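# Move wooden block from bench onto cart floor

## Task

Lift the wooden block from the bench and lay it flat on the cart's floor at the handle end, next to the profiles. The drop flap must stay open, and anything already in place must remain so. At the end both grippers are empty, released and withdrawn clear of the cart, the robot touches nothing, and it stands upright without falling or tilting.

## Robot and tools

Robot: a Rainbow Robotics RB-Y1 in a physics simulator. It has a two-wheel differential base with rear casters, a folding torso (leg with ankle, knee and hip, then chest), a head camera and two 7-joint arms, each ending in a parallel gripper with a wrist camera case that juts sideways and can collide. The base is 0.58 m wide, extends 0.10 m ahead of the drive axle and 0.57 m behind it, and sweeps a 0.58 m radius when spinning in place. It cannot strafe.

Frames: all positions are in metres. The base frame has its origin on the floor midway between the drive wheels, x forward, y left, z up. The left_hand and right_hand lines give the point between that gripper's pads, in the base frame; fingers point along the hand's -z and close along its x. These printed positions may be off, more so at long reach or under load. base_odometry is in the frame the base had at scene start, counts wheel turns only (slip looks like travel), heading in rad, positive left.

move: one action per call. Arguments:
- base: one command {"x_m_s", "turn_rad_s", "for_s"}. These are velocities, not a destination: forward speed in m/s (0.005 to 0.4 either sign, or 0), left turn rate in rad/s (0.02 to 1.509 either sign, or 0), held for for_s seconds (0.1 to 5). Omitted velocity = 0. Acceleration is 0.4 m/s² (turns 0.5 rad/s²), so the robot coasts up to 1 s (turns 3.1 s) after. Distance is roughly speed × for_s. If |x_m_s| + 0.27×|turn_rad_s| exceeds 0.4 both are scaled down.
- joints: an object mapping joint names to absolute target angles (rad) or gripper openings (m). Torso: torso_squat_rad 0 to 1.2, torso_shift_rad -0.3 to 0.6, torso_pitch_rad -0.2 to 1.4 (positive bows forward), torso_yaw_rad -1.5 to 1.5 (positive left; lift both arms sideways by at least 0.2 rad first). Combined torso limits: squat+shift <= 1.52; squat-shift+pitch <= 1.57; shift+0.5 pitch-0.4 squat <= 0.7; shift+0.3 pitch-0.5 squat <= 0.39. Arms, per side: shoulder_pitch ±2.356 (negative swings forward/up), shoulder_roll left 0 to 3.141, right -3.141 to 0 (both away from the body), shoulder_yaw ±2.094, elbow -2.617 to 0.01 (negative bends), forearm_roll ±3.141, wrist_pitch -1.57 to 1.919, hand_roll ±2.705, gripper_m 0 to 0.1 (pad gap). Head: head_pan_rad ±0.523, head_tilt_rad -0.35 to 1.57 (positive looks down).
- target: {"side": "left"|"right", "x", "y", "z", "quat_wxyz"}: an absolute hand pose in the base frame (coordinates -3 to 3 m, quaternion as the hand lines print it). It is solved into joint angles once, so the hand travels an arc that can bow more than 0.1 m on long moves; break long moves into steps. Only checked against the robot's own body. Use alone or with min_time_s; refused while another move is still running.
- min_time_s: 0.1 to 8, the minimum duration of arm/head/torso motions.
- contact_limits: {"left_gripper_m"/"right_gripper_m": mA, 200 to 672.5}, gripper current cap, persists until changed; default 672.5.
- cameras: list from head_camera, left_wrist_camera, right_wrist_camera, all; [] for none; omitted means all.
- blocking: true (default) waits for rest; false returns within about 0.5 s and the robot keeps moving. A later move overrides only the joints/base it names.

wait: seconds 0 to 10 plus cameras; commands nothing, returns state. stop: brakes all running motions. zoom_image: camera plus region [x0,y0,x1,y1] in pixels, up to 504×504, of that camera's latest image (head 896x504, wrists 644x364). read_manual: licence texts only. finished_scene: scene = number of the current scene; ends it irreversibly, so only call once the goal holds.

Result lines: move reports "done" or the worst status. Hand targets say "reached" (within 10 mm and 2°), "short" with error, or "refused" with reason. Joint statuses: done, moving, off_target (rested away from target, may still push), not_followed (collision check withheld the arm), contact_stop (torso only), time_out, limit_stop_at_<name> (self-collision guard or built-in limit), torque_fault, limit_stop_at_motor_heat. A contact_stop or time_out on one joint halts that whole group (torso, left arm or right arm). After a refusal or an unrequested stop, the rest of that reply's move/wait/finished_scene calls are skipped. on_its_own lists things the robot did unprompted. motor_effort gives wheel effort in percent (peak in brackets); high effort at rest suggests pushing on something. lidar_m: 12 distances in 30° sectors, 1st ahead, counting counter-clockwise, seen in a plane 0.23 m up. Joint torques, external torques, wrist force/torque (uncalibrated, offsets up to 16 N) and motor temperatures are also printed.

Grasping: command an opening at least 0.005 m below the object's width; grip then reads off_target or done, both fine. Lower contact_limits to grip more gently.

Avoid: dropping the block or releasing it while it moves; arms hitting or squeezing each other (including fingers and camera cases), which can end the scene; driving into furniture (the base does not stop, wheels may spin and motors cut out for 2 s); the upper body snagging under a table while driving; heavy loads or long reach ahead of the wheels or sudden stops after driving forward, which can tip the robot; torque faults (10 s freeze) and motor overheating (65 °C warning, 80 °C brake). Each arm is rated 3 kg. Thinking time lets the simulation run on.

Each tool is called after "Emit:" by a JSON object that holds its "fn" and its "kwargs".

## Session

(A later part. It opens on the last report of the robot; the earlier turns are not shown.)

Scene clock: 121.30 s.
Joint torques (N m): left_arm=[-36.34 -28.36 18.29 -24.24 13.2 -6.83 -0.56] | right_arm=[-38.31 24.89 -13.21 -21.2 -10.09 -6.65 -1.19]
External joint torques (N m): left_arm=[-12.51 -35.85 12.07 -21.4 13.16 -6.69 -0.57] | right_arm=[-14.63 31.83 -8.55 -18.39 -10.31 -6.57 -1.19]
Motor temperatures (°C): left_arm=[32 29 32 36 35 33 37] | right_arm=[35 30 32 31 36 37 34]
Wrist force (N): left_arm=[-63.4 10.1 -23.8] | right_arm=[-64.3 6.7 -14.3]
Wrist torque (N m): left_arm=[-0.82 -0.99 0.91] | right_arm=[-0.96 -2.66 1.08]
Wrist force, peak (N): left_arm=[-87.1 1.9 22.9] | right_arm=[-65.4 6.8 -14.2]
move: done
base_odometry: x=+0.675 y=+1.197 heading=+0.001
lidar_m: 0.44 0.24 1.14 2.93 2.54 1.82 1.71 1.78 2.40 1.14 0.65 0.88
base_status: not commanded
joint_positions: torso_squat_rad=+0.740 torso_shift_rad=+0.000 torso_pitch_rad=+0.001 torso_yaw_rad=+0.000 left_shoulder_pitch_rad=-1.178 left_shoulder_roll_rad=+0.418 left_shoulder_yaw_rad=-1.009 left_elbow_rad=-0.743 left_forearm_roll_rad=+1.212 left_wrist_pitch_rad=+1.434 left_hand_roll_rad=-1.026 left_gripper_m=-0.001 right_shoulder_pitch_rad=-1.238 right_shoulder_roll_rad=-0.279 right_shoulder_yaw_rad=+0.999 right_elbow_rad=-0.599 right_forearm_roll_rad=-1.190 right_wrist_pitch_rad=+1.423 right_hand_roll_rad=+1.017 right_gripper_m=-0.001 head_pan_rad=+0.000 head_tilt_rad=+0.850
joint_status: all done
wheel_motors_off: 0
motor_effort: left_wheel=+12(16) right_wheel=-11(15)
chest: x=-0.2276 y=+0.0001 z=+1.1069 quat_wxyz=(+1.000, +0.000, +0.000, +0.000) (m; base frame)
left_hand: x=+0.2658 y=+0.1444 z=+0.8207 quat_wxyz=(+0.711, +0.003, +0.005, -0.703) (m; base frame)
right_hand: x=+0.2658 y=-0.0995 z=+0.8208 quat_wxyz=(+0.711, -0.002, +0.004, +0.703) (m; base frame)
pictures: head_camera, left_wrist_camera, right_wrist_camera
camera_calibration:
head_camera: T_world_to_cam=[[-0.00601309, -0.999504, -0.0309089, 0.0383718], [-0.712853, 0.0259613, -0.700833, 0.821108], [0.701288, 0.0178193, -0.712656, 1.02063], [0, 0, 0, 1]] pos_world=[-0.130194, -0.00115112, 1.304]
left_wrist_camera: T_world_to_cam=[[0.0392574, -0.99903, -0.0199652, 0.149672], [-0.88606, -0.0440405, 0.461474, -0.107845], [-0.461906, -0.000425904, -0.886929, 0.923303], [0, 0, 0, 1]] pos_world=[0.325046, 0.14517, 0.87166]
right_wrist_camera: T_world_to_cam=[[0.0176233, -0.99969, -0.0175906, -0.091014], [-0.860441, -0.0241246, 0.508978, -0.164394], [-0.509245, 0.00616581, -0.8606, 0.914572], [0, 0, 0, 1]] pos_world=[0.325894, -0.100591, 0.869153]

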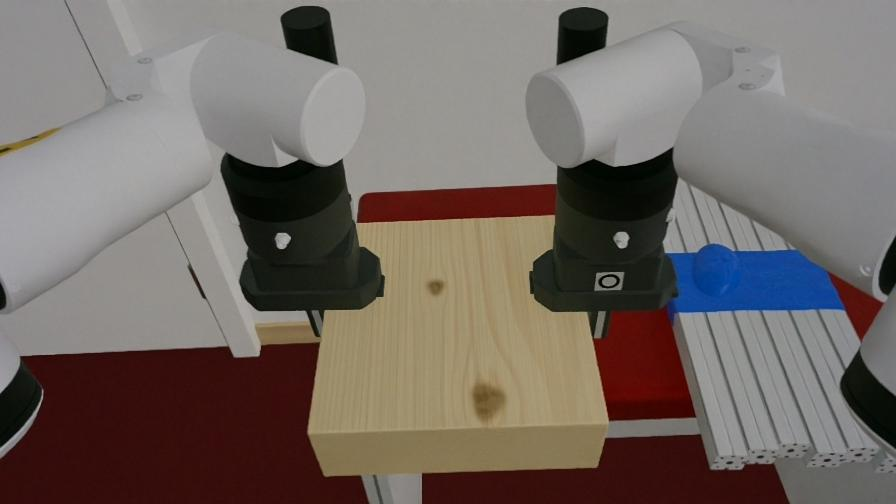

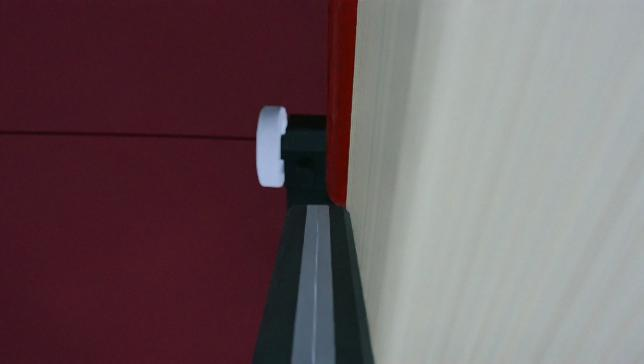

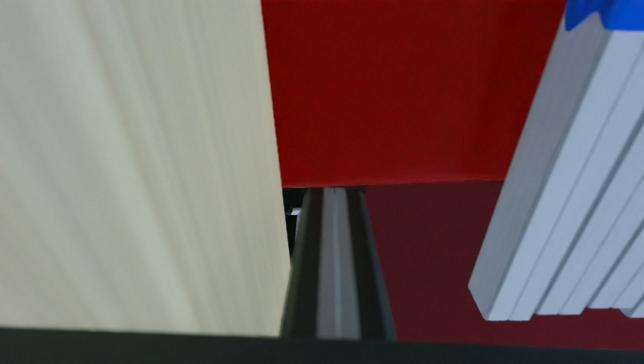

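Emit:
{"fn": "move", "kwargs": {"base": {"x_m_s":-0.2,"for_s":3.0}, "cameras": []}}

Emit:
{"fn": "move", "kwargs": {"joints": {"torso_squat_rad":0.4,"torso_pitch_rad":0.15}, "min_time_s": 3, "cameras": ["head_camera"]}}

Scene clock: 136.83 s.
Joint torques (N m): left_arm=[-37.66 -27.32 18.68 -23.89 13.01 -6.44 -0.62] | right_arm=[-39.29 25.63 -13.43 -21.43 -10.13 -6.81 -0.95]
External joint torques (N m): left_arm=[-13.83 -34.81 12.46 -21.05 12.97 -6.31 -0.63] | right_arm=[-15.62 32.57 -8.78 -18.63 -10.35 -6.72 -0.95]
Motor temperatures (°C): left_arm=[33 29 32 38 37 34 37] | right_arm=[37 31 32 32 38 37 34]
Wrist force (N): left_arm=[-62.8 9.6 -23.3] | right_arm=[-64.3 6.1 -14.0]
Wrist torque (N m): left_arm=[-0.79 -0.98 0.94] | right_arm=[-0.97 -2.65 0.98]
Wrist force, peak (N): left_arm=[-64.2 9.8 -24.3] | right_arm=[-65.3 6.6 -14.3]
move: done
base_odometry: x=+0.075 y=+1.197 heading=+0.002
lidar_m: 0.83 1.46 1.98 4.41 1.65 1.18 1.12 1.16 1.58 3.98 1.29 1.04
base_status: done (sent for 3 of 3 s)
joint_positions: torso_squat_rad=+0.740 torso_shift_rad=+0.000 torso_pitch_rad=+0.001 torso_yaw_rad=+0.000 left_shoulder_pitch_rad=-1.178 left_shoulder_roll_rad=+0.417 left_shoulder_yaw_rad=-1.009 left_elbow_rad=-0.743 left_forearm_roll_rad=+1.212 left_wrist_pitch_rad=+1.434 left_hand_roll_rad=-1.026 left_gripper_m=-0.001 right_shoulder_pitch_rad=-1.237 right_shoulder_roll_rad=-0.279 right_shoulder_yaw_rad=+0.999 right_elbow_rad=-0.599 right_forearm_roll_rad=-1.190 right_wrist_pitch_rad=+1.423 right_hand_roll_rad=+1.017 right_gripper_m=-0.001 head_pan_rad=+0.000 head_tilt_rad=+0.850
joint_status: not commanded
wheel_motors_off: 0
motor_effort: left_wheel=+15(33) right_wheel=-16(29)
chest: x=-0.2277 y=+0.0001 z=+1.1069 quat_wxyz=(+1.000, +0.000, +0.000, +0.000) (m; base frame)
left_hand: x=+0.2656 y=+0.1442 z=+0.8207 quat_wxyz=(+0.711, +0.003, +0.005, -0.703) (m; base frame)
right_hand: x=+0.2658 y=-0.0998 z=+0.8208 quat_wxyz=(+0.711, -0.002, +0.004, +0.703) (m; base frame)
pictures: none
No camera images: "cameras" was empty.

Scene clock: 140.13 s.
Joint torques (N m): left_arm=[-36.12 -28.41 18.5 -24.02 13 -6.21 -0.6] | right_arm=[-38.05 26.53 -13.15 -21.55 -10.32 -6.14 -1.07]
External joint torques (N m): left_arm=[-13.83 -35.19 12.69 -20.86 12.81 -6.33 -0.6] | right_arm=[-15.75 32.47 -8.79 -18.5 -10.39 -6.3 -1.08]
Motor temperatures (°C): left_arm=[33 29 32 38 38 34 37] | right_arm=[37 31 32 33 38 38 34]
Wrist force (N): left_arm=[-63.3 12.0 -24.0] | right_arm=[-63.7 4.2 -13.1]
Wrist torque (N m): left_arm=[-0.77 -1.02 0.96] | right_arm=[-0.97 -2.75 1.02]
Wrist force, peak (N): left_arm=[-64.0 11.7 -23.5] | right_arm=[-64.7 5.9 -13.7]
move: done
base_odometry: x=+0.075 y=+1.197 heading=+0.002
lidar_m: 0.82 1.47 1.98 4.40 1.65 1.16 1.11 1.17 1.57 3.97 1.29 1.03
base_status: not commanded
joint_positions: torso_squat_rad=+0.400 torso_shift_rad=+0.000 torso_pitch_rad=+0.151 torso_yaw_rad=+0.000 left_shoulder_pitch_rad=-1.178 left_shoulder_roll_rad=+0.417 left_shoulder_yaw_rad=-1.009 left_elbow_rad=-0.743 left_forearm_roll_rad=+1.212 left_wrist_pitch_rad=+1.434 left_hand_roll_rad=-1.026 left_gripper_m=-0.001 right_shoulder_pitch_rad=-1.237 right_shoulder_roll_rad=-0.279 right_shoulder_yaw_rad=+0.999 right_elbow_rad=-0.599 right_forearm_roll_rad=-1.190 right_wrist_pitch_rad=+1.422 right_hand_roll_rad=+1.017 right_gripper_m=-0.001 head_pan_rad=+0.000 head_tilt_rad=+0.850
joint_status: all done
wheel_motors_off: 0
motor_effort: left_wheel=+15(16) right_wheel=-16(18)
chest: x=-0.1813 y=+0.0001 z=+1.2312 quat_wxyz=(+0.997, +0.000, +0.075, +0.000) (m; base frame)
left_hand: x=+0.2636 y=+0.1442 z=+0.8744 quat_wxyz=(+0.709, -0.050, +0.058, -0.701) (m; base frame)
right_hand: x=+0.2638 y=-0.0998 z=+0.8745 quat_wxyz=(+0.709, +0.050, +0.057, +0.701) (m; base frame)
pictures: head_camera
camera_calibration:
head_camera: T_world_to_cam=[[-0.0105642, -0.999504, -0.0296635, 0.0401318], [-0.809587, 0.025961, -0.586426, 0.782754], [0.586905, 0.01782, -0.80946, 1.17519], [0, 0, 0, 1]] pos_world=[-0.0555944, -0.00115112, 1.41149]

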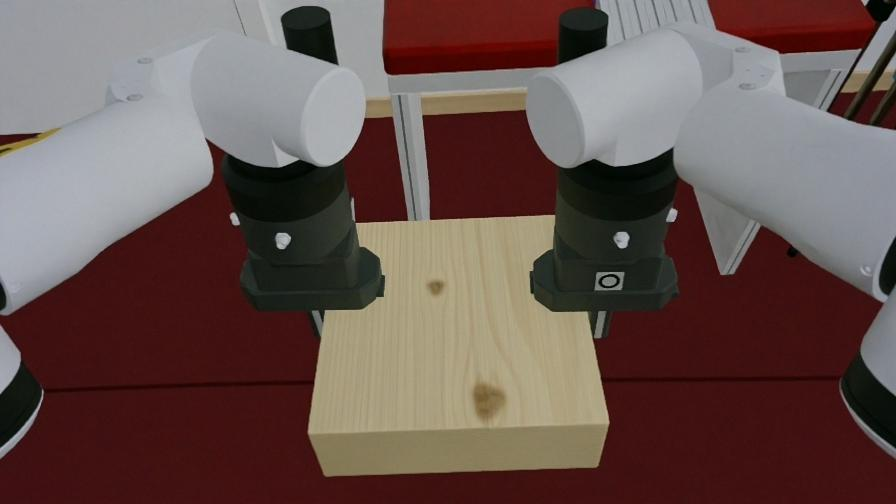

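Emit:
{"fn": "move", "kwargs": {"target": {"side":"left","x":0.26,"y":0.136,"z":0.86,"quat_wxyz":[0.7071,0,0,-0.7071]}, "min_time_s": 1, "cameras": []}}

Emit:
{"fn": "move", "kwargs": {"target": {"side":"right","x":0.26,"y":-0.092,"z":0.86,"quat_wxyz":[0.7071,0,0,0.7071]}, "min_time_s": 1, "cameras": ["head_camera"]}}

Emit:
{"fn": "move", "kwargs": {"joints": {"torso_pitch_rad":0.32}, "min_time_s": 2, "cameras": []}}

Emit:
{"fn": "move", "kwargs": {"target": {"side":"left","x":0.25,"y":0.136,"z":0.77,"quat_wxyz":[0.7071,0,0,-0.7071]}, "min_time_s": 1, "cameras": []}}

Emit:
{"fn": "move", "kwargs": {"target": {"side":"right","x":0.25,"y":-0.092,"z":0.77,"quat_wxyz":[0.7071,0,0,0.7071]}, "min_time_s": 1, "cameras": ["head_camera"]}}

Scene clock: 145.87 s.
Joint torques (N m): left_arm=[-33.31 -26.45 17.62 -24.17 9.64 -9.02 -0.59] | right_arm=[-38.35 27.57 -15.77 -21.98 -11.06 -5.78 -0.66]
External joint torques (N m): left_arm=[-12.52 -32.96 10.07 -20.6 9.61 -8.9 -0.6] | right_arm=[-16.05 33.51 -11.41 -18.93 -11.13 -5.94 -0.66]
Motor temperatures (°C): left_arm=[33 29 32 39 38 34 37] | right_arm=[37 31 32 33 39 38 34]
Wrist force (N): left_arm=[-57.1 4.7 -21.5] | right_arm=[-58.2 -0.3 -15.0]
Wrist torque (N m): left_arm=[-0.53 -0.94 0.81] | right_arm=[-0.57 -1.23 0.25]
Wrist force, peak (N): left_arm=[-84.3 8.3 -23.1] | right_arm=[-85.9 2.4 -16.6]
move: done
base_odometry: x=+0.075 y=+1.197 heading=+0.002
lidar_m: 0.82 1.46 1.97 4.41 1.65 1.16 1.11 1.17 1.57 3.98 1.29 1.03
base_status: not commanded
joint_positions: torso_squat_rad=+0.400 torso_shift_rad=+0.000 torso_pitch_rad=+0.151 torso_yaw_rad=+0.000 left_shoulder_pitch_rad=-1.066 left_shoulder_roll_rad=+0.532 left_shoulder_yaw_rad=-1.053 left_elbow_rad=-1.063 left_forearm_roll_rad=+1.092 left_wrist_pitch_rad=+1.317 left_hand_roll_rad=-0.826 left_gripper_m=-0.001 right_shoulder_pitch_rad=-1.237 right_shoulder_roll_rad=-0.279 right_shoulder_yaw_rad=+1.000 right_elbow_rad=-0.599 right_forearm_roll_rad=-1.190 right_wrist_pitch_rad=+1.422 right_hand_roll_rad=+1.017 right_gripper_m=-0.001 head_pan_rad=+0.000 head_tilt_rad=+0.850
joint_status: all done
wheel_motors_off: 0
motor_effort: left_wheel=+15(15) right_wheel=-17(17)
chest: x=-0.1814 y=+0.0001 z=+1.2312 quat_wxyz=(+0.997, +0.000, +0.075, +0.000) (m; base frame)
left_hand: x=+0.2601 y=+0.1439 z=+0.8583 quat_wxyz=(+0.711, +0.003, +0.005, -0.704) (m; base frame)
left_hand_status: reached (checked arc, planned for 1.0 s): 8 mm and 0.9 deg off.
right_hand: x=+0.2638 y=-0.1001 z=+0.8744 quat_wxyz=(+0.709, +0.050, +0.058, +0.701) (m; base frame)
pictures: none
No camera images: "cameras" was empty.

Scene clock: 147.23 s.
Joint torques (N m): left_arm=[-20.23 4.44 9.8 -3.92 0.28 -0.6 -0.34] | right_arm=[-21.33 -6.4 -5.3 -4.28 0.41 -0.15 -0.07]
External joint torques (N m): left_arm=[0.58 -1.92 2.21 -0.28 0.23 -0.45 -0.34] | right_arm=[-0.33 -0.97 1.26 -0.74 0.2 -0.06 -0.07]
Motor temperatures (°C): left_arm=[33 29 32 39 38 34 37] | right_arm=[37 31 32 33 39 38 34]
Wrist force (N): left_arm=[0.4 2.0 -7.9] | right_arm=[-1.0 1.2 -5.0]
Wrist torque (N m): left_arm=[-0.39 0.14 0.12] | right_arm=[-0.12 -0.02 -0.08]
Wrist force, peak (N): left_arm=[-56.5 4.6 -21.1] | right_arm=[-58.3 -0.7 -15.4]
move: done
base_odometry: x=+0.075 y=+1.197 heading=+0.002
lidar_m: 0.83 1.47 1.96 4.41 1.66 1.17 1.12 1.16 1.57 3.99 1.28 1.04
base_status: not commanded
joint_positions: torso_squat_rad=+0.400 torso_shift_rad=+0.000 torso_pitch_rad=+0.150 torso_yaw_rad=+0.000 left_shoulder_pitch_rad=-1.069 left_shoulder_roll_rad=+0.524 left_shoulder_yaw_rad=-1.051 left_elbow_rad=-1.068 left_forearm_roll_rad=+1.095 left_wrist_pitch_rad=+1.315 left_hand_roll_rad=-0.826 left_gripper_m=+0.000 right_shoulder_pitch_rad=-1.118 right_shoulder_roll_rad=-0.402 right_shoulder_yaw_rad=+1.057 right_elbow_rad=-0.975 right_forearm_roll_rad=-1.071 right_wrist_pitch_rad=+1.324 right_hand_roll_rad=+0.789 right_gripper_m=+0.000 head_pan_rad=+0.000 head_tilt_rad=+0.850
joint_status: all done
wheel_motors_off: 0
motor_effort: left_wheel=+15(16) right_wheel=-14(17)
chest: x=-0.1816 y=+0.0001 z=+1.2312 quat_wxyz=(+0.997, +0.000, +0.075, +0.000) (m; base frame)
left_hand: x=+0.2599 y=+0.1361 z=+0.8603 quat_wxyz=(+0.707, +0.000, +0.000, -0.707) (m; base frame)
right_hand: x=+0.2598 y=-0.0918 z=+0.8603 quat_wxyz=(+0.707, +0.001, +0.000, +0.707) (m; base frame)
right_hand_status: reached (checked arc, planned for 1.0 s): 0 mm and 0.1 deg off.
pictures: head_camera
camera_calibration:
head_camera: T_world_to_cam=[[-0.0106322, -0.999501, -0.0297276, 0.0401176], [-0.809246, 0.0260639, -0.586892, 0.783167], [0.587374, 0.017817, -0.809119, 1.17505], [0, 0, 0, 1]] pos_world=[-0.0559947, -0.00125081, 1.41159]

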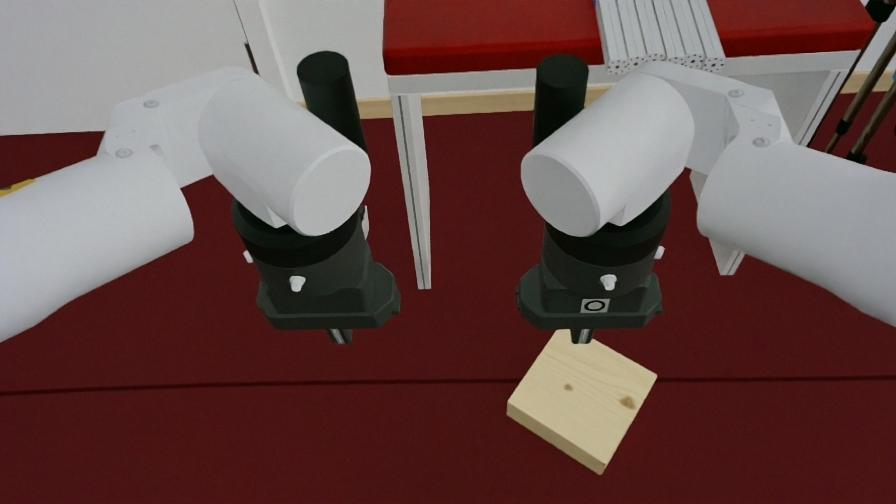

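Scene clock: 149.53 s.
Joint torques (N m): left_arm=[-17.3 3.87 8.69 -4.09 0.32 -0.36 -0.32] | right_arm=[-19 -4.76 -4.97 -4.8 -0.05 0.14 0.01]
External joint torques (N m): left_arm=[1.01 -1.64 2.01 0.06 0.06 -0.46 -0.31] | right_arm=[-0.36 -0.45 0.81 -0.78 -0.04 0 0]
Motor temperatures (°C): left_arm=[33 29 32 38 38 34 37] | right_arm=[37 31 32 33 38 37 34]
Wrist force (N): left_arm=[0.9 3.0 -7.1] | right_arm=[-0.4 0.2 -4.6]
Wrist torque (N m): left_arm=[-0.42 0.19 0.15] | right_arm=[-0.09 0.03 -0.06]
Wrist force, peak (N): left_arm=[1.4 3.4 -7.9] | right_arm=[-0.4 0.3 -5.6]
move: done
base_odometry: x=+0.075 y=+1.197 heading=+0.002
lidar_m: 0.83 1.47 1.97 4.41 1.65 1.17 1.12 1.18 1.57 3.99 1.29 1.04
base_status: not commanded
joint_positions: torso_squat_rad=+0.400 torso_shift_rad=+0.000 torso_pitch_rad=+0.320 torso_yaw_rad=+0.000 left_shoulder_pitch_rad=-1.069 left_shoulder_roll_rad=+0.524 left_shoulder_yaw_rad=-1.051 left_elbow_rad=-1.068 left_forearm_roll_rad=+1.095 left_wrist_pitch_rad=+1.315 left_hand_roll_rad=-0.826 left_gripper_m=+0.000 right_shoulder_pitch_rad=-1.118 right_shoulder_roll_rad=-0.402 right_shoulder_yaw_rad=+1.057 right_elbow_rad=-0.975 right_forearm_roll_rad=-1.071 right_wrist_pitch_rad=+1.324 right_hand_roll_rad=+0.789 right_gripper_m=+0.000 head_pan_rad=+0.000 head_tilt_rad=+0.850
joint_status: all done
wheel_motors_off: 0
motor_effort: left_wheel=+15(16) right_wheel=-14(17)
chest: x=-0.1306 y=+0.0001 z=+1.2190 quat_wxyz=(+0.987, +0.000, +0.159, +0.000) (m; base frame)
left_hand: x=+0.2419 y=+0.1360 z=+0.7788 quat_wxyz=(+0.705, -0.060, +0.060, -0.705) (m; base frame)
right_hand: x=+0.2418 y=-0.0918 z=+0.7789 quat_wxyz=(+0.704, +0.061, +0.060, +0.705) (m; base frame)
pictures: none
No camera images: "cameras" was empty.

Scene clock: 150.87 s.
Joint torques (N m): left_arm=[-15.57 4.7 7.22 -4.85 -0.18 -0.64 0.07] | right_arm=[-19.18 -4.6 -4.73 -4.53 0.09 0.14 -0.07]
External joint torques (N m): left_arm=[1.65 -0.73 0 -0.35 -0.23 -0.5 0.07] | right_arm=[-0.54 -0.3 1.04 -0.51 0.11 0 -0.07]
Motor temperatures (°C): left_arm=[33 29 32 38 38 33 37] | right_arm=[37 31 32 33 38 37 34]
Wrist force (N): left_arm=[0.8 1.7 -7.1] | right_arm=[-0.3 0.2 -4.8]
Wrist torque (N m): left_arm=[-0.35 0.18 0.07] | right_arm=[-0.04 0.06 -0.08]
Wrist force, peak (N): left_arm=[1.1 2.2 -8.6] | right_arm=[-0.5 0.3 -5.4]
move: done
base_odometry: x=+0.075 y=+1.197 heading=+0.002
lidar_m: 0.82 1.47 1.96 4.41 1.65 1.17 1.12 1.17 1.57 3.98 1.29 1.04
base_status: not commanded
joint_positions: torso_squat_rad=+0.400 torso_shift_rad=+0.000 torso_pitch_rad=+0.320 torso_yaw_rad=+0.000 left_shoulder_pitch_rad=-1.009 left_shoulder_roll_rad=+0.585 left_shoulder_yaw_rad=-1.093 left_elbow_rad=-1.239 left_forearm_roll_rad=+0.934 left_wrist_pitch_rad=+1.196 left_hand_roll_rad=-0.676 left_gripper_m=+0.000 right_shoulder_pitch_rad=-1.118 right_shoulder_roll_rad=-0.402 right_shoulder_yaw_rad=+1.057 right_elbow_rad=-0.975 right_forearm_roll_rad=-1.071 right_wrist_pitch_rad=+1.324 right_hand_roll_rad=+0.789 right_gripper_m=+0.000 head_pan_rad=+0.000 head_tilt_rad=+0.850
joint_status: all done
wheel_motors_off: 0
motor_effort: left_wheel=+16(16) right_wheel=-14(17)
chest: x=-0.1306 y=+0.0001 z=+1.2190 quat_wxyz=(+0.987, +0.000, +0.159, +0.000) (m; base frame)
left_hand: x=+0.2500 y=+0.1356 z=+0.7705 quat_wxyz=(+0.707, -0.002, +0.000, -0.707) (m; base frame)
left_hand_status: reached (checked arc, planned for 1.0 s): 1 mm and 0.2 deg off.
right_hand: x=+0.2418 y=-0.0918 z=+0.7789 quat_wxyz=(+0.704, +0.061, +0.060, +0.705) (m; base frame)
pictures: none
No camera images: "cameras" was empty.

Scene clock: 152.20 s.
Joint torques (N m): left_arm=[-15.65 4.37 7.36 -4.76 -0.16 -0.63 0.14] | right_arm=[-17.12 -5.46 -5.29 -5.39 0.36 -0.1 -0.24]
External joint torques (N m): left_arm=[1.56 -1.06 0.14 -0.26 -0.2 -0.49 0.14] | right_arm=[0.53 -1.24 1.19 -1.05 0.16 -0.02 -0.24]
Motor temperatures (°C): left_arm=[33 29 32 38 37 33 37] | right_arm=[37 31 32 33 38 37 34]
Wrist force (N): left_arm=[1.2 2.0 -7.8] | right_arm=[-0.2 0.8 -5.1]
Wrist torque (N m): left_arm=[-0.39 0.30 0.11] | right_arm=[-0.06 0.08 -0.08]
Wrist force, peak (N): left_arm=[-0.1 2.5 -8.9] | right_arm=[-1.1 1.6 -5.5]
move: done
base_odometry: x=+0.075 y=+1.197 heading=+0.002
lidar_m: 0.81 1.48 1.97 4.40 1.65 1.17 1.13 1.17 1.57 3.99 1.29 1.04
base_status: not commanded
joint_positions: torso_squat_rad=+0.400 torso_shift_rad=+0.000 torso_pitch_rad=+0.320 torso_yaw_rad=+0.000 left_shoulder_pitch_rad=-1.009 left_shoulder_roll_rad=+0.585 left_shoulder_yaw_rad=-1.093 left_elbow_rad=-1.239 left_forearm_roll_rad=+0.934 left_wrist_pitch_rad=+1.196 left_hand_roll_rad=-0.676 left_gripper_m=+0.000 right_shoulder_pitch_rad=-1.059 right_shoulder_roll_rad=-0.467 right_shoulder_yaw_rad=+1.111 right_elbow_rad=-1.159 right_forearm_roll_rad=-0.912 right_wrist_pitch_rad=+1.216 right_hand_roll_rad=+0.628 right_gripper_m=+0.000 head_pan_rad=+0.000 head_tilt_rad=+0.850
joint_status: all done
wheel_motors_off: 0
motor_effort: left_wheel=+15(16) right_wheel=-14(15)
chest: x=-0.1306 y=+0.0001 z=+1.2190 quat_wxyz=(+0.987, +0.000, +0.159, +0.000) (m; base frame)
left_hand: x=+0.2500 y=+0.1356 z=+0.7705 quat_wxyz=(+0.707, -0.002, +0.000, -0.707) (m; base frame)
right_hand: x=+0.2499 y=-0.0914 z=+0.7704 quat_wxyz=(+0.707, +0.002, +0.000, +0.708) (m; base frame)
right_hand_status: reached (checked arc, planned for 1.0 s): 1 mm and 0.3 deg off.
pictures: head_camera
camera_calibration:
head_camera: T_world_to_cam=[[-0.0155006, -0.999501, -0.0275062, 0.0369531], [-0.896758, 0.0260643, -0.441753, 0.628943], [0.44225, 0.0178189, -0.896715, 1.223], [0, 0, 0, 1]] pos_world=[0.0237095, -0.00125081, 1.37554]

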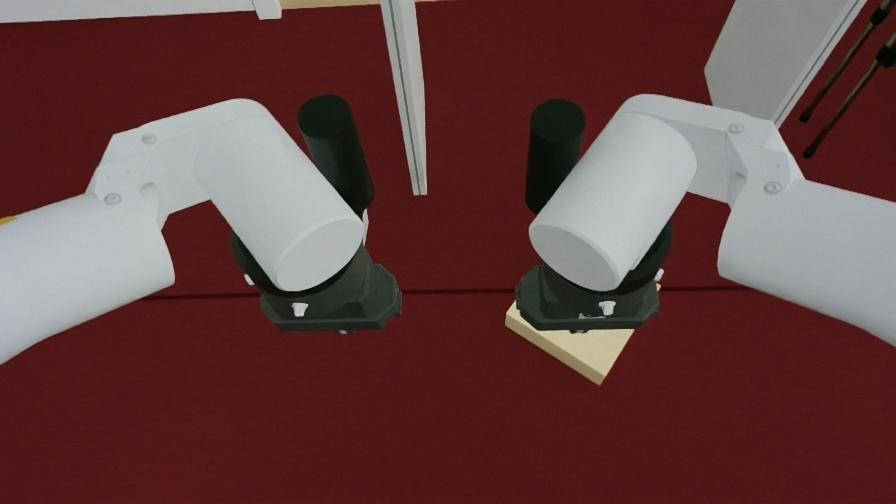

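Emit:
{"fn": "move", "kwargs": {"base": {"turn_rad_s":-0.6,"for_s":1.533}, "cameras": []}}

Emit:
{"fn": "move", "kwargs": {"base": {"x_m_s":-0.3,"for_s":1.183}, "joints": {"torso_pitch_rad":0.15,"head_tilt_rad":0.75}, "cameras": []}}

Emit:
{"fn": "move", "kwargs": {"base": {"turn_rad_s":0.3,"for_s":1.0}, "cameras": ["head_camera"]}}

Scene clock: 172.23 s.
Joint torques (N m): left_arm=[-16.05 4.15 7.46 -4.68 -0.09 -0.6 0.21] | right_arm=[-17.4 -5.53 -5.39 -4.82 0.28 -0.16 -0.2]
External joint torques (N m): left_arm=[1.16 -1.28 0.25 -0.18 -0.13 -0.46 0.22] | right_arm=[0.25 -1.31 1.09 -0.48 0.08 -0.08 -0.2]
Motor temperatures (°C): left_arm=[32 29 32 37 36 33 37] | right_arm=[36 31 32 32 37 37 34]
Wrist force (N): left_arm=[0.7 1.8 -7.9] | right_arm=[-0.2 0.8 -5.1]
Wrist torque (N m): left_arm=[-0.31 0.19 0.14] | right_arm=[-0.09 0.11 -0.06]
Wrist force, peak (N): left_arm=[0.0 1.7 -8.5] | right_arm=[-0.1 1.5 -5.8]
move: done
base_odometry: x=+0.074 y=+1.197 heading=-0.917
lidar_m: 1.20 1.03 0.82 1.50 2.22 3.30 1.49 1.15 1.12 1.21 1.79 1.92
base_status: done (sent for 1.53 of 1.53 s)
joint_positions: torso_squat_rad=+0.400 torso_shift_rad=+0.000 torso_pitch_rad=+0.320 torso_yaw_rad=+0.000 left_shoulder_pitch_rad=-1.009 left_shoulder_roll_rad=+0.586 left_shoulder_yaw_rad=-1.093 left_elbow_rad=-1.239 left_forearm_roll_rad=+0.934 left_wrist_pitch_rad=+1.196 left_hand_roll_rad=-0.676 left_gripper_m=+0.000 right_shoulder_pitch_rad=-1.059 right_shoulder_roll_rad=-0.467 right_shoulder_yaw_rad=+1.111 right_elbow_rad=-1.159 right_forearm_roll_rad=-0.912 right_wrist_pitch_rad=+1.216 right_hand_roll_rad=+0.628 right_gripper_m=+0.000 head_pan_rad=+0.000 head_tilt_rad=+0.850
joint_status: not commanded
wheel_motors_off: 0
motor_effort: left_wheel=+20(42) right_wheel=+1(34)
chest: x=-0.1306 y=+0.0001 z=+1.2190 quat_wxyz=(+0.987, +0.000, +0.159, +0.000) (m; base frame)
left_hand: x=+0.2500 y=+0.1357 z=+0.7704 quat_wxyz=(+0.707, -0.002, +0.000, -0.707) (m; base frame)
right_hand: x=+0.2499 y=-0.0914 z=+0.7704 quat_wxyz=(+0.707, +0.002, +0.000, +0.708) (m; base frame)
pictures: none
No camera images: "cameras" was empty.

Scene clock: 174.70 s.
Joint torques (N m): left_arm=[-18.76 4.96 8.77 -4.01 -0.3 -0.69 0.27] | right_arm=[-20.7 -5.97 -6.66 -4.04 0.46 -0.21 -0.34]
External joint torques (N m): left_arm=[1.05 -1.26 0.48 -0.14 -0.1 -0.34 0.27] | right_arm=[-0.58 -0.72 0.77 -0.32 0 0.07 -0.34]
Motor temperatures (°C): left_arm=[32 29 32 37 36 33 37] | right_arm=[36 31 32 32 36 37 34]
Wrist force (N): left_arm=[0.7 0.7 -7.8] | right_arm=[-0.1 1.9 -5.1]
Wrist torque (N m): left_arm=[-0.25 0.22 0.15] | right_arm=[-0.14 0.09 -0.06]
Wrist force, peak (N): left_arm=[0.5 1.3 -8.6] | right_arm=[-0.2 3.1 -5.4]
move: done
base_odometry: x=-0.138 y=+1.475 heading=-0.918
lidar_m: 1.37 1.04 1.05 1.74 2.58 2.71 1.22 0.94 0.93 1.00 1.46 2.52
base_status: done (sent for 1.17 of 1.17 s)
joint_positions: torso_squat_rad=+0.400 torso_shift_rad=+0.000 torso_pitch_rad=+0.150 torso_yaw_rad=+0.000 left_shoulder_pitch_rad=-1.009 left_shoulder_roll_rad=+0.586 left_shoulder_yaw_rad=-1.093 left_elbow_rad=-1.239 left_forearm_roll_rad=+0.934 left_wrist_pitch_rad=+1.196 left_hand_roll_rad=-0.676 left_gripper_m=+0.000 right_shoulder_pitch_rad=-1.058 right_shoulder_roll_rad=-0.467 right_shoulder_yaw_rad=+1.111 right_elbow_rad=-1.159 right_forearm_roll_rad=-0.912 right_wrist_pitch_rad=+1.216 right_hand_roll_rad=+0.628 right_gripper_m=+0.000 head_pan_rad=+0.000 head_tilt_rad=+0.750
joint_status: all done
wheel_motors_off: 0
motor_effort: left_wheel=-12(33) right_wheel=+12(41)
chest: x=-0.1818 y=+0.0001 z=+1.2312 quat_wxyz=(+0.997, +0.000, +0.075, +0.000) (m; base frame)
left_hand: x=+0.2692 y=+0.1357 z=+0.8535 quat_wxyz=(+0.704, +0.058, -0.060, -0.705) (m; base frame)
right_hand: x=+0.2690 y=-0.0915 z=+0.8534 quat_wxyz=(+0.704, -0.058, -0.060, +0.705) (m; base frame)
pictures: none
No camera images: "cameras" was empty.

Scene clock: 176.63 s.
Joint torques (N m): left_arm=[-18.89 5.07 8.94 -3.86 -0.29 -0.66 0.07] | right_arm=[-20.63 -6.09 -6.55 -4.15 0.5 -0.26 -0.11]
External joint torques (N m): left_arm=[0.93 -1.15 0.64 0 -0.09 -0.31 0.07] | right_arm=[-0.51 -0.85 0.88 -0.42 0.04 0.01 -0.1]
Motor temperatures (°C): left_arm=[32 29 32 37 36 33 37] | right_arm=[36 31 32 32 36 37 34]
Wrist force (N): left_arm=[0.6 1.1 -7.9] | right_arm=[-0.3 2.1 -5.4]
Wrist torque (N m): left_arm=[-0.30 0.13 0.09] | right_arm=[-0.16 0.07 -0.11]
Wrist force, peak (N): left_arm=[0.5 1.3 -8.6] | right_arm=[-0.2 2.5 -5.7]
move: done
base_odometry: x=-0.138 y=+1.475 heading=-0.619
lidar_m: 1.38 1.03 1.62 2.04 4.11 1.51 1.02 0.93 0.93 1.18 2.43 1.63
base_status: done (sent for 1 of 1 s)
joint_positions: torso_squat_rad=+0.400 torso_shift_rad=+0.000 torso_pitch_rad=+0.150 torso_yaw_rad=+0.000 left_shoulder_pitch_rad=-1.009 left_shoulder_roll_rad=+0.586 left_shoulder_yaw_rad=-1.093 left_elbow_rad=-1.239 left_forearm_roll_rad=+0.934 left_wrist_pitch_rad=+1.196 left_hand_roll_rad=-0.676 left_gripper_m=+0.000 right_shoulder_pitch_rad=-1.058 right_shoulder_roll_rad=-0.467 right_shoulder_yaw_rad=+1.111 right_elbow_rad=-1.159 right_forearm_roll_rad=-0.912 right_wrist_pitch_rad=+1.216 right_hand_roll_rad=+0.628 right_gripper_m=+0.000 head_pan_rad=+0.000 head_tilt_rad=+0.750
joint_status: not commanded
wheel_motors_off: 0
motor_effort: left_wheel=+0(32) right_wheel=+20(44)
chest: x=-0.1818 y=+0.0001 z=+1.2312 quat_wxyz=(+0.997, +0.000, +0.075, +0.000) (m; base frame)
left_hand: x=+0.2692 y=+0.1357 z=+0.8535 quat_wxyz=(+0.704, +0.058, -0.060, -0.705) (m; base frame)
right_hand: x=+0.2690 y=-0.0915 z=+0.8534 quat_wxyz=(+0.704, -0.058, -0.060, +0.705) (m; base frame)
pictures: head_camera
camera_calibration:
head_camera: T_world_to_cam=[[-0.00752345, -0.999504, -0.0305773, 0.041727], [-0.746436, 0.0259611, -0.664951, 0.902529], [0.665415, 0.0178213, -0.746261, 1.0957], [0, 0, 0, 1]] pos_world=[-0.0551036, -0.00125113, 1.41909]

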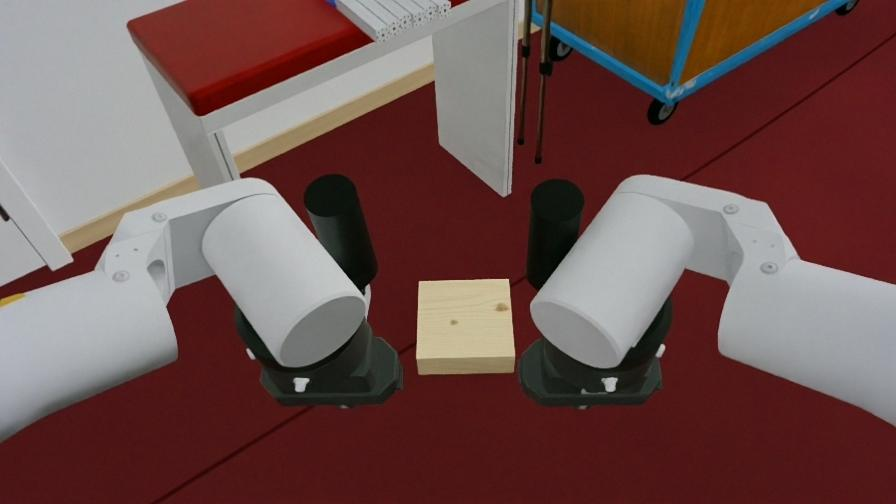

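Emit:
{"fn": "move", "kwargs": {"joints": {"torso_squat_rad":1.045,"torso_shift_rad":0.475,"torso_pitch_rad":0.99,"head_tilt_rad":0.3}, "cameras": []}}

Emit:
{"fn": "move", "kwargs": {"target": {"side":"left","x":0.27,"y":0.175,"z":0.075,"quat_wxyz":[0.7071,0,0,-0.7071]}, "min_time_s": 1.5, "cameras": []}}

Emit:
{"fn": "move", "kwargs": {"target": {"side":"right","x":0.27,"y":-0.187,"z":0.075,"quat_wxyz":[0.7071,0,0,0.7071]}, "min_time_s": 1.5, "cameras": ["head_camera"]}}

Emit:
{"fn": "move", "kwargs": {"target": {"side":"left","x":0.27,"y":0.107,"z":0.075,"quat_wxyz":[0.7071,0,0,-0.7071]}, "cameras": []}}

Emit:
{"fn": "move", "kwargs": {"target": {"side":"right","x":0.27,"y":-0.119,"z":0.075,"quat_wxyz":[0.7071,0,0,0.7071]}, "cameras": []}}

Scene clock: 189.53 s.
Joint torques (N m): left_arm=[-2.93 0.16 1.98 -5.58 0.9 0.5 0.15] | right_arm=[-4.08 0.18 -1.62 -5.66 -0.88 0.63 -0.11]
External joint torques (N m): left_arm=[0.08 -0.95 0.67 0.04 -0.01 -0.17 0.16] | right_arm=[-0.29 -0.52 -0.39 -0.24 -0.12 0 -0.12]
Motor temperatures (°C): left_arm=[32 28 32 37 35 33 37] | right_arm=[35 30 32 31 36 37 34]
Wrist force (N): left_arm=[0.7 5.9 -6.3] | right_arm=[-0.2 -2.8 -3.8]
Wrist torque (N m): left_arm=[-0.63 0.20 0.13] | right_arm=[0.09 0.07 -0.07]
Wrist force, peak (N): left_arm=[0.8 5.1 -8.0] | right_arm=[-0.7 2.6 -5.7]
move: done
base_odometry: x=-0.138 y=+1.475 heading=-0.619
lidar_m: 1.40 1.04 1.61 2.02 4.12 1.52 1.01 0.93 0.95 1.19 2.42 1.64
base_status: not commanded
joint_positions: torso_squat_rad=+1.045 torso_shift_rad=+0.475 torso_pitch_rad=+0.990 torso_yaw_rad=+0.000 left_shoulder_pitch_rad=-1.009 left_shoulder_roll_rad=+0.586 left_shoulder_yaw_rad=-1.093 left_elbow_rad=-1.239 left_forearm_roll_rad=+0.934 left_wrist_pitch_rad=+1.196 left_hand_roll_rad=-0.676 left_gripper_m=+0.000 right_shoulder_pitch_rad=-1.058 right_shoulder_roll_rad=-0.467 right_shoulder_yaw_rad=+1.112 right_elbow_rad=-1.159 right_forearm_roll_rad=-0.912 right_wrist_pitch_rad=+1.216 right_hand_roll_rad=+0.628 right_gripper_m=+0.000 head_pan_rad=+0.000 head_tilt_rad=+0.300
joint_status: all done
wheel_motors_off: 0
motor_effort: left_wheel=-6(7) right_wheel=+13(24)
chest: x=+0.1914 y=+0.0000 z=+0.7627 quat_wxyz=(+0.880, +0.000, +0.475, +0.000) (m; base frame)
left_hand: x=+0.2110 y=+0.1356 z=+0.1748 quat_wxyz=(+0.667, -0.234, +0.233, -0.668) (m; base frame)
right_hand: x=+0.2108 y=-0.0915 z=+0.1748 quat_wxyz=(+0.667, +0.235, +0.233, +0.668) (m; base frame)
pictures: none
No camera images: "cameras" was empty.

Scene clock: 191.37 s.
Joint torques (N m): left_arm=[-0.13 -0.22 0.32 -3.1 -0.05 -0.42 0.1] | right_arm=[-4.06 0.4 -1.44 -5.64 -0.81 0.63 -0.12]
External joint torques (N m): left_arm=[-0.3 -1.32 0.2 0.71 -0.06 -0.3 0.1] | right_arm=[-0.26 -0.31 -0.21 -0.21 -0.05 0 -0.13]
Motor temperatures (°C): left_arm=[32 28 32 37 35 33 37] | right_arm=[35 30 32 31 36 37 34]
Wrist force (N): left_arm=[0.1 1.5 -7.3] | right_arm=[-0.7 -2.6 -3.9]
Wrist torque (N m): left_arm=[-0.33 0.04 0.11] | right_arm=[0.05 0.02 -0.06]
Wrist force, peak (N): left_arm=[1.0 5.1 -7.6] | right_arm=[-0.4 -3.3 -4.1]
move: done
base_odometry: x=-0.138 y=+1.475 heading=-0.619
lidar_m: 1.38 1.03 1.62 2.05 4.12 1.53 1.02 0.93 0.95 1.19 2.42 1.64
base_status: not commanded
joint_positions: torso_squat_rad=+1.045 torso_shift_rad=+0.475 torso_pitch_rad=+0.990 torso_yaw_rad=+0.000 left_shoulder_pitch_rad=-0.877 left_shoulder_roll_rad=+0.488 left_shoulder_yaw_rad=-1.134 left_elbow_rad=-0.933 left_forearm_roll_rad=+0.020 left_wrist_pitch_rad=+0.577 left_hand_roll_rad=-0.160 left_gripper_m=+0.000 right_shoulder_pitch_rad=-1.058 right_shoulder_roll_rad=-0.467 right_shoulder_yaw_rad=+1.112 right_elbow_rad=-1.159 right_forearm_roll_rad=-0.912 right_wrist_pitch_rad=+1.216 right_hand_roll_rad=+0.628 right_gripper_m=+0.000 head_pan_rad=+0.000 head_tilt_rad=+0.300
joint_status: all done
wheel_motors_off: 0
motor_effort: left_wheel=-6(7) right_wheel=+12(15)
chest: x=+0.1914 y=+0.0000 z=+0.7627 quat_wxyz=(+0.880, +0.000, +0.475, +0.000) (m; base frame)
left_hand: x=+0.2700 y=+0.1750 z=+0.0751 quat_wxyz=(+0.707, +0.000, +0.000, -0.707) (m; base frame)
left_hand_status: reached (checked arc, planned for 1.5 s): 0 mm and 0.0 deg off.
right_hand: x=+0.2108 y=-0.0915 z=+0.1748 quat_wxyz=(+0.667, +0.235, +0.233, +0.668) (m; base frame)
pictures: none
No camera images: "cameras" was empty.

Scene clock: 193.20 s.
Joint torques (N m): left_arm=[-0.21 -0.05 0.6 -3.08 -0.01 -0.4 0.08] | right_arm=[0.74 -2.99 0.37 -3.23 -0.05 -0.13 -0.08]
External joint torques (N m): left_arm=[-0.38 -1.15 0.48 0.73 -0.02 -0.28 0.08] | right_arm=[0.61 -0.82 0.66 0.15 -0.17 -0.06 -0.08]
Motor temperatures (°C): left_arm=[32 28 32 37 35 33 37] | right_arm=[35 30 32 31 36 36 34]
Wrist force (N): left_arm=[0.4 1.5 -7.6] | right_arm=[-0.2 1.4 -5.0]
Wrist torque (N m): left_arm=[-0.34 0.14 0.06] | right_arm=[-0.16 0.12 -0.10]
Wrist force, peak (N): left_arm=[0.4 2.6 -8.7] | right_arm=[-0.3 1.6 -5.7]
move: done
base_odometry: x=-0.138 y=+1.475 heading=-0.619
lidar_m: 1.40 1.04 1.60 2.05 4.12 1.51 1.01 0.92 0.93 1.18 2.44 1.64
base_status: not commanded
joint_positions: torso_squat_rad=+1.045 torso_shift_rad=+0.475 torso_pitch_rad=+0.990 torso_yaw_rad=+0.000 left_shoulder_pitch_rad=-0.877 left_shoulder_roll_rad=+0.488 left_shoulder_yaw_rad=-1.134 left_elbow_rad=-0.933 left_forearm_roll_rad=+0.020 left_wrist_pitch_rad=+0.577 left_hand_roll_rad=-0.160 left_gripper_m=+0.000 right_shoulder_pitch_rad=-0.881 right_shoulder_roll_rad=-0.521 right_shoulder_yaw_rad=+1.163 right_elbow_rad=-0.944 right_forearm_roll_rad=-0.032 right_wrist_pitch_rad=+0.558 right_hand_roll_rad=+0.138 right_gripper_m=+0.000 head_pan_rad=+0.000 head_tilt_rad=+0.300
joint_status: all done
wheel_motors_off: 0
motor_effort: left_wheel=-6(7) right_wheel=+13(14)
chest: x=+0.1914 y=+0.0000 z=+0.7627 quat_wxyz=(+0.880, +0.000, +0.475, +0.000) (m; base frame)
left_hand: x=+0.2700 y=+0.1750 z=+0.0751 quat_wxyz=(+0.707, +0.000, +0.000, -0.707) (m; base frame)
right_hand: x=+0.2700 y=-0.1868 z=+0.0752 quat_wxyz=(+0.707, +0.000, +0.000, +0.707) (m; base frame)
right_hand_status: reached (checked arc, planned for 1.5 s): 0 mm and 0.1 deg off.
pictures: head_camera
camera_calibration:
head_camera: T_world_to_cam=[[-0.0186836, -0.999502, -0.0254467, 0.0277774], [-0.943245, 0.0260609, -0.331074, 0.684121], [0.331572, 0.0178168, -0.943262, 0.627806], [0, 0, 0, 1]] pos_world=[0.437649, -0.00125082, 0.819387]

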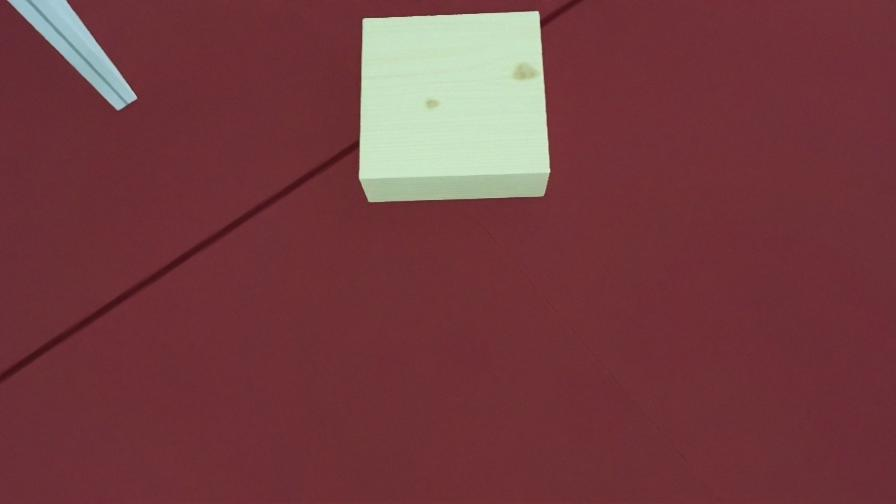

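Scene clock: 193.50 s.
Joint torques (N m): left_arm=[-0.42 -0.09 0.1 -3.23 -0.12 -0.36 0.09] | right_arm=[0.91 -2.35 0.51 -3.37 -0.09 -0.01 0.03]
External joint torques (N m): left_arm=[-0.59 -1.19 -0.02 0.59 -0.13 -0.24 0.09] | right_arm=[0.78 -0.18 0.79 0.01 -0.22 0.05 0.03]
Motor temperatures (°C): left_arm=[32 28 32 37 35 33 37] | right_arm=[35 30 32 31 36 36 34]
Wrist force (N): left_arm=[0.3 2.4 -7.8] | right_arm=[-0.7 1.8 -5.3]
Wrist torque (N m): left_arm=[-0.43 0.13 0.09] | right_arm=[-0.20 0.05 -0.09]
Wrist force, peak (N): left_arm=[0.6 2.1 -8.6] | right_arm=[-0.4 1.3 -5.6]
move: refused
base_odometry: x=-0.138 y=+1.475 heading=-0.619
lidar_m: 1.42 1.04 1.62 2.04 4.12 1.52 1.02 0.94 0.94 1.19 2.44 1.65
base_status: not commanded
joint_positions: torso_squat_rad=+1.045 torso_shift_rad=+0.475 torso_pitch_rad=+0.990 torso_yaw_rad=+0.000 left_shoulder_pitch_rad=-0.877 left_shoulder_roll_rad=+0.488 left_shoulder_yaw_rad=-1.134 left_elbow_rad=-0.933 left_forearm_roll_rad=+0.020 left_wrist_pitch_rad=+0.577 left_hand_roll_rad=-0.160 left_gripper_m=+0.000 right_shoulder_pitch_rad=-0.881 right_shoulder_roll_rad=-0.521 right_shoulder_yaw_rad=+1.163 right_elbow_rad=-0.944 right_forearm_roll_rad=-0.032 right_wrist_pitch_rad=+0.558 right_hand_roll_rad=+0.138 right_gripper_m=+0.000 head_pan_rad=+0.000 head_tilt_rad=+0.300
joint_status: not commanded
wheel_motors_off: 0
motor_effort: left_wheel=-5(7) right_wheel=+12(13)
chest: x=+0.1914 y=+0.0000 z=+0.7627 quat_wxyz=(+0.880, +0.000, +0.475, +0.000) (m; base frame)
left_hand: x=+0.2700 y=+0.1750 z=+0.0751 quat_wxyz=(+0.707, +0.000, +0.000, -0.707) (m; base frame)
left_hand_status: refused: the posture found for that pose stands 20 mm from the leg (limit 20 mm). Nothing moved. The solve starts from where the arm stands: from another posture it may find a clear one.
right_hand: x=+0.2700 y=-0.1868 z=+0.0752 quat_wxyz=(+0.707, +0.000, +0.000, +0.707) (m; base frame)
pictures: none
No camera images: "cameras" was empty.

not run: a stop that you did not command came earlier in this reply.


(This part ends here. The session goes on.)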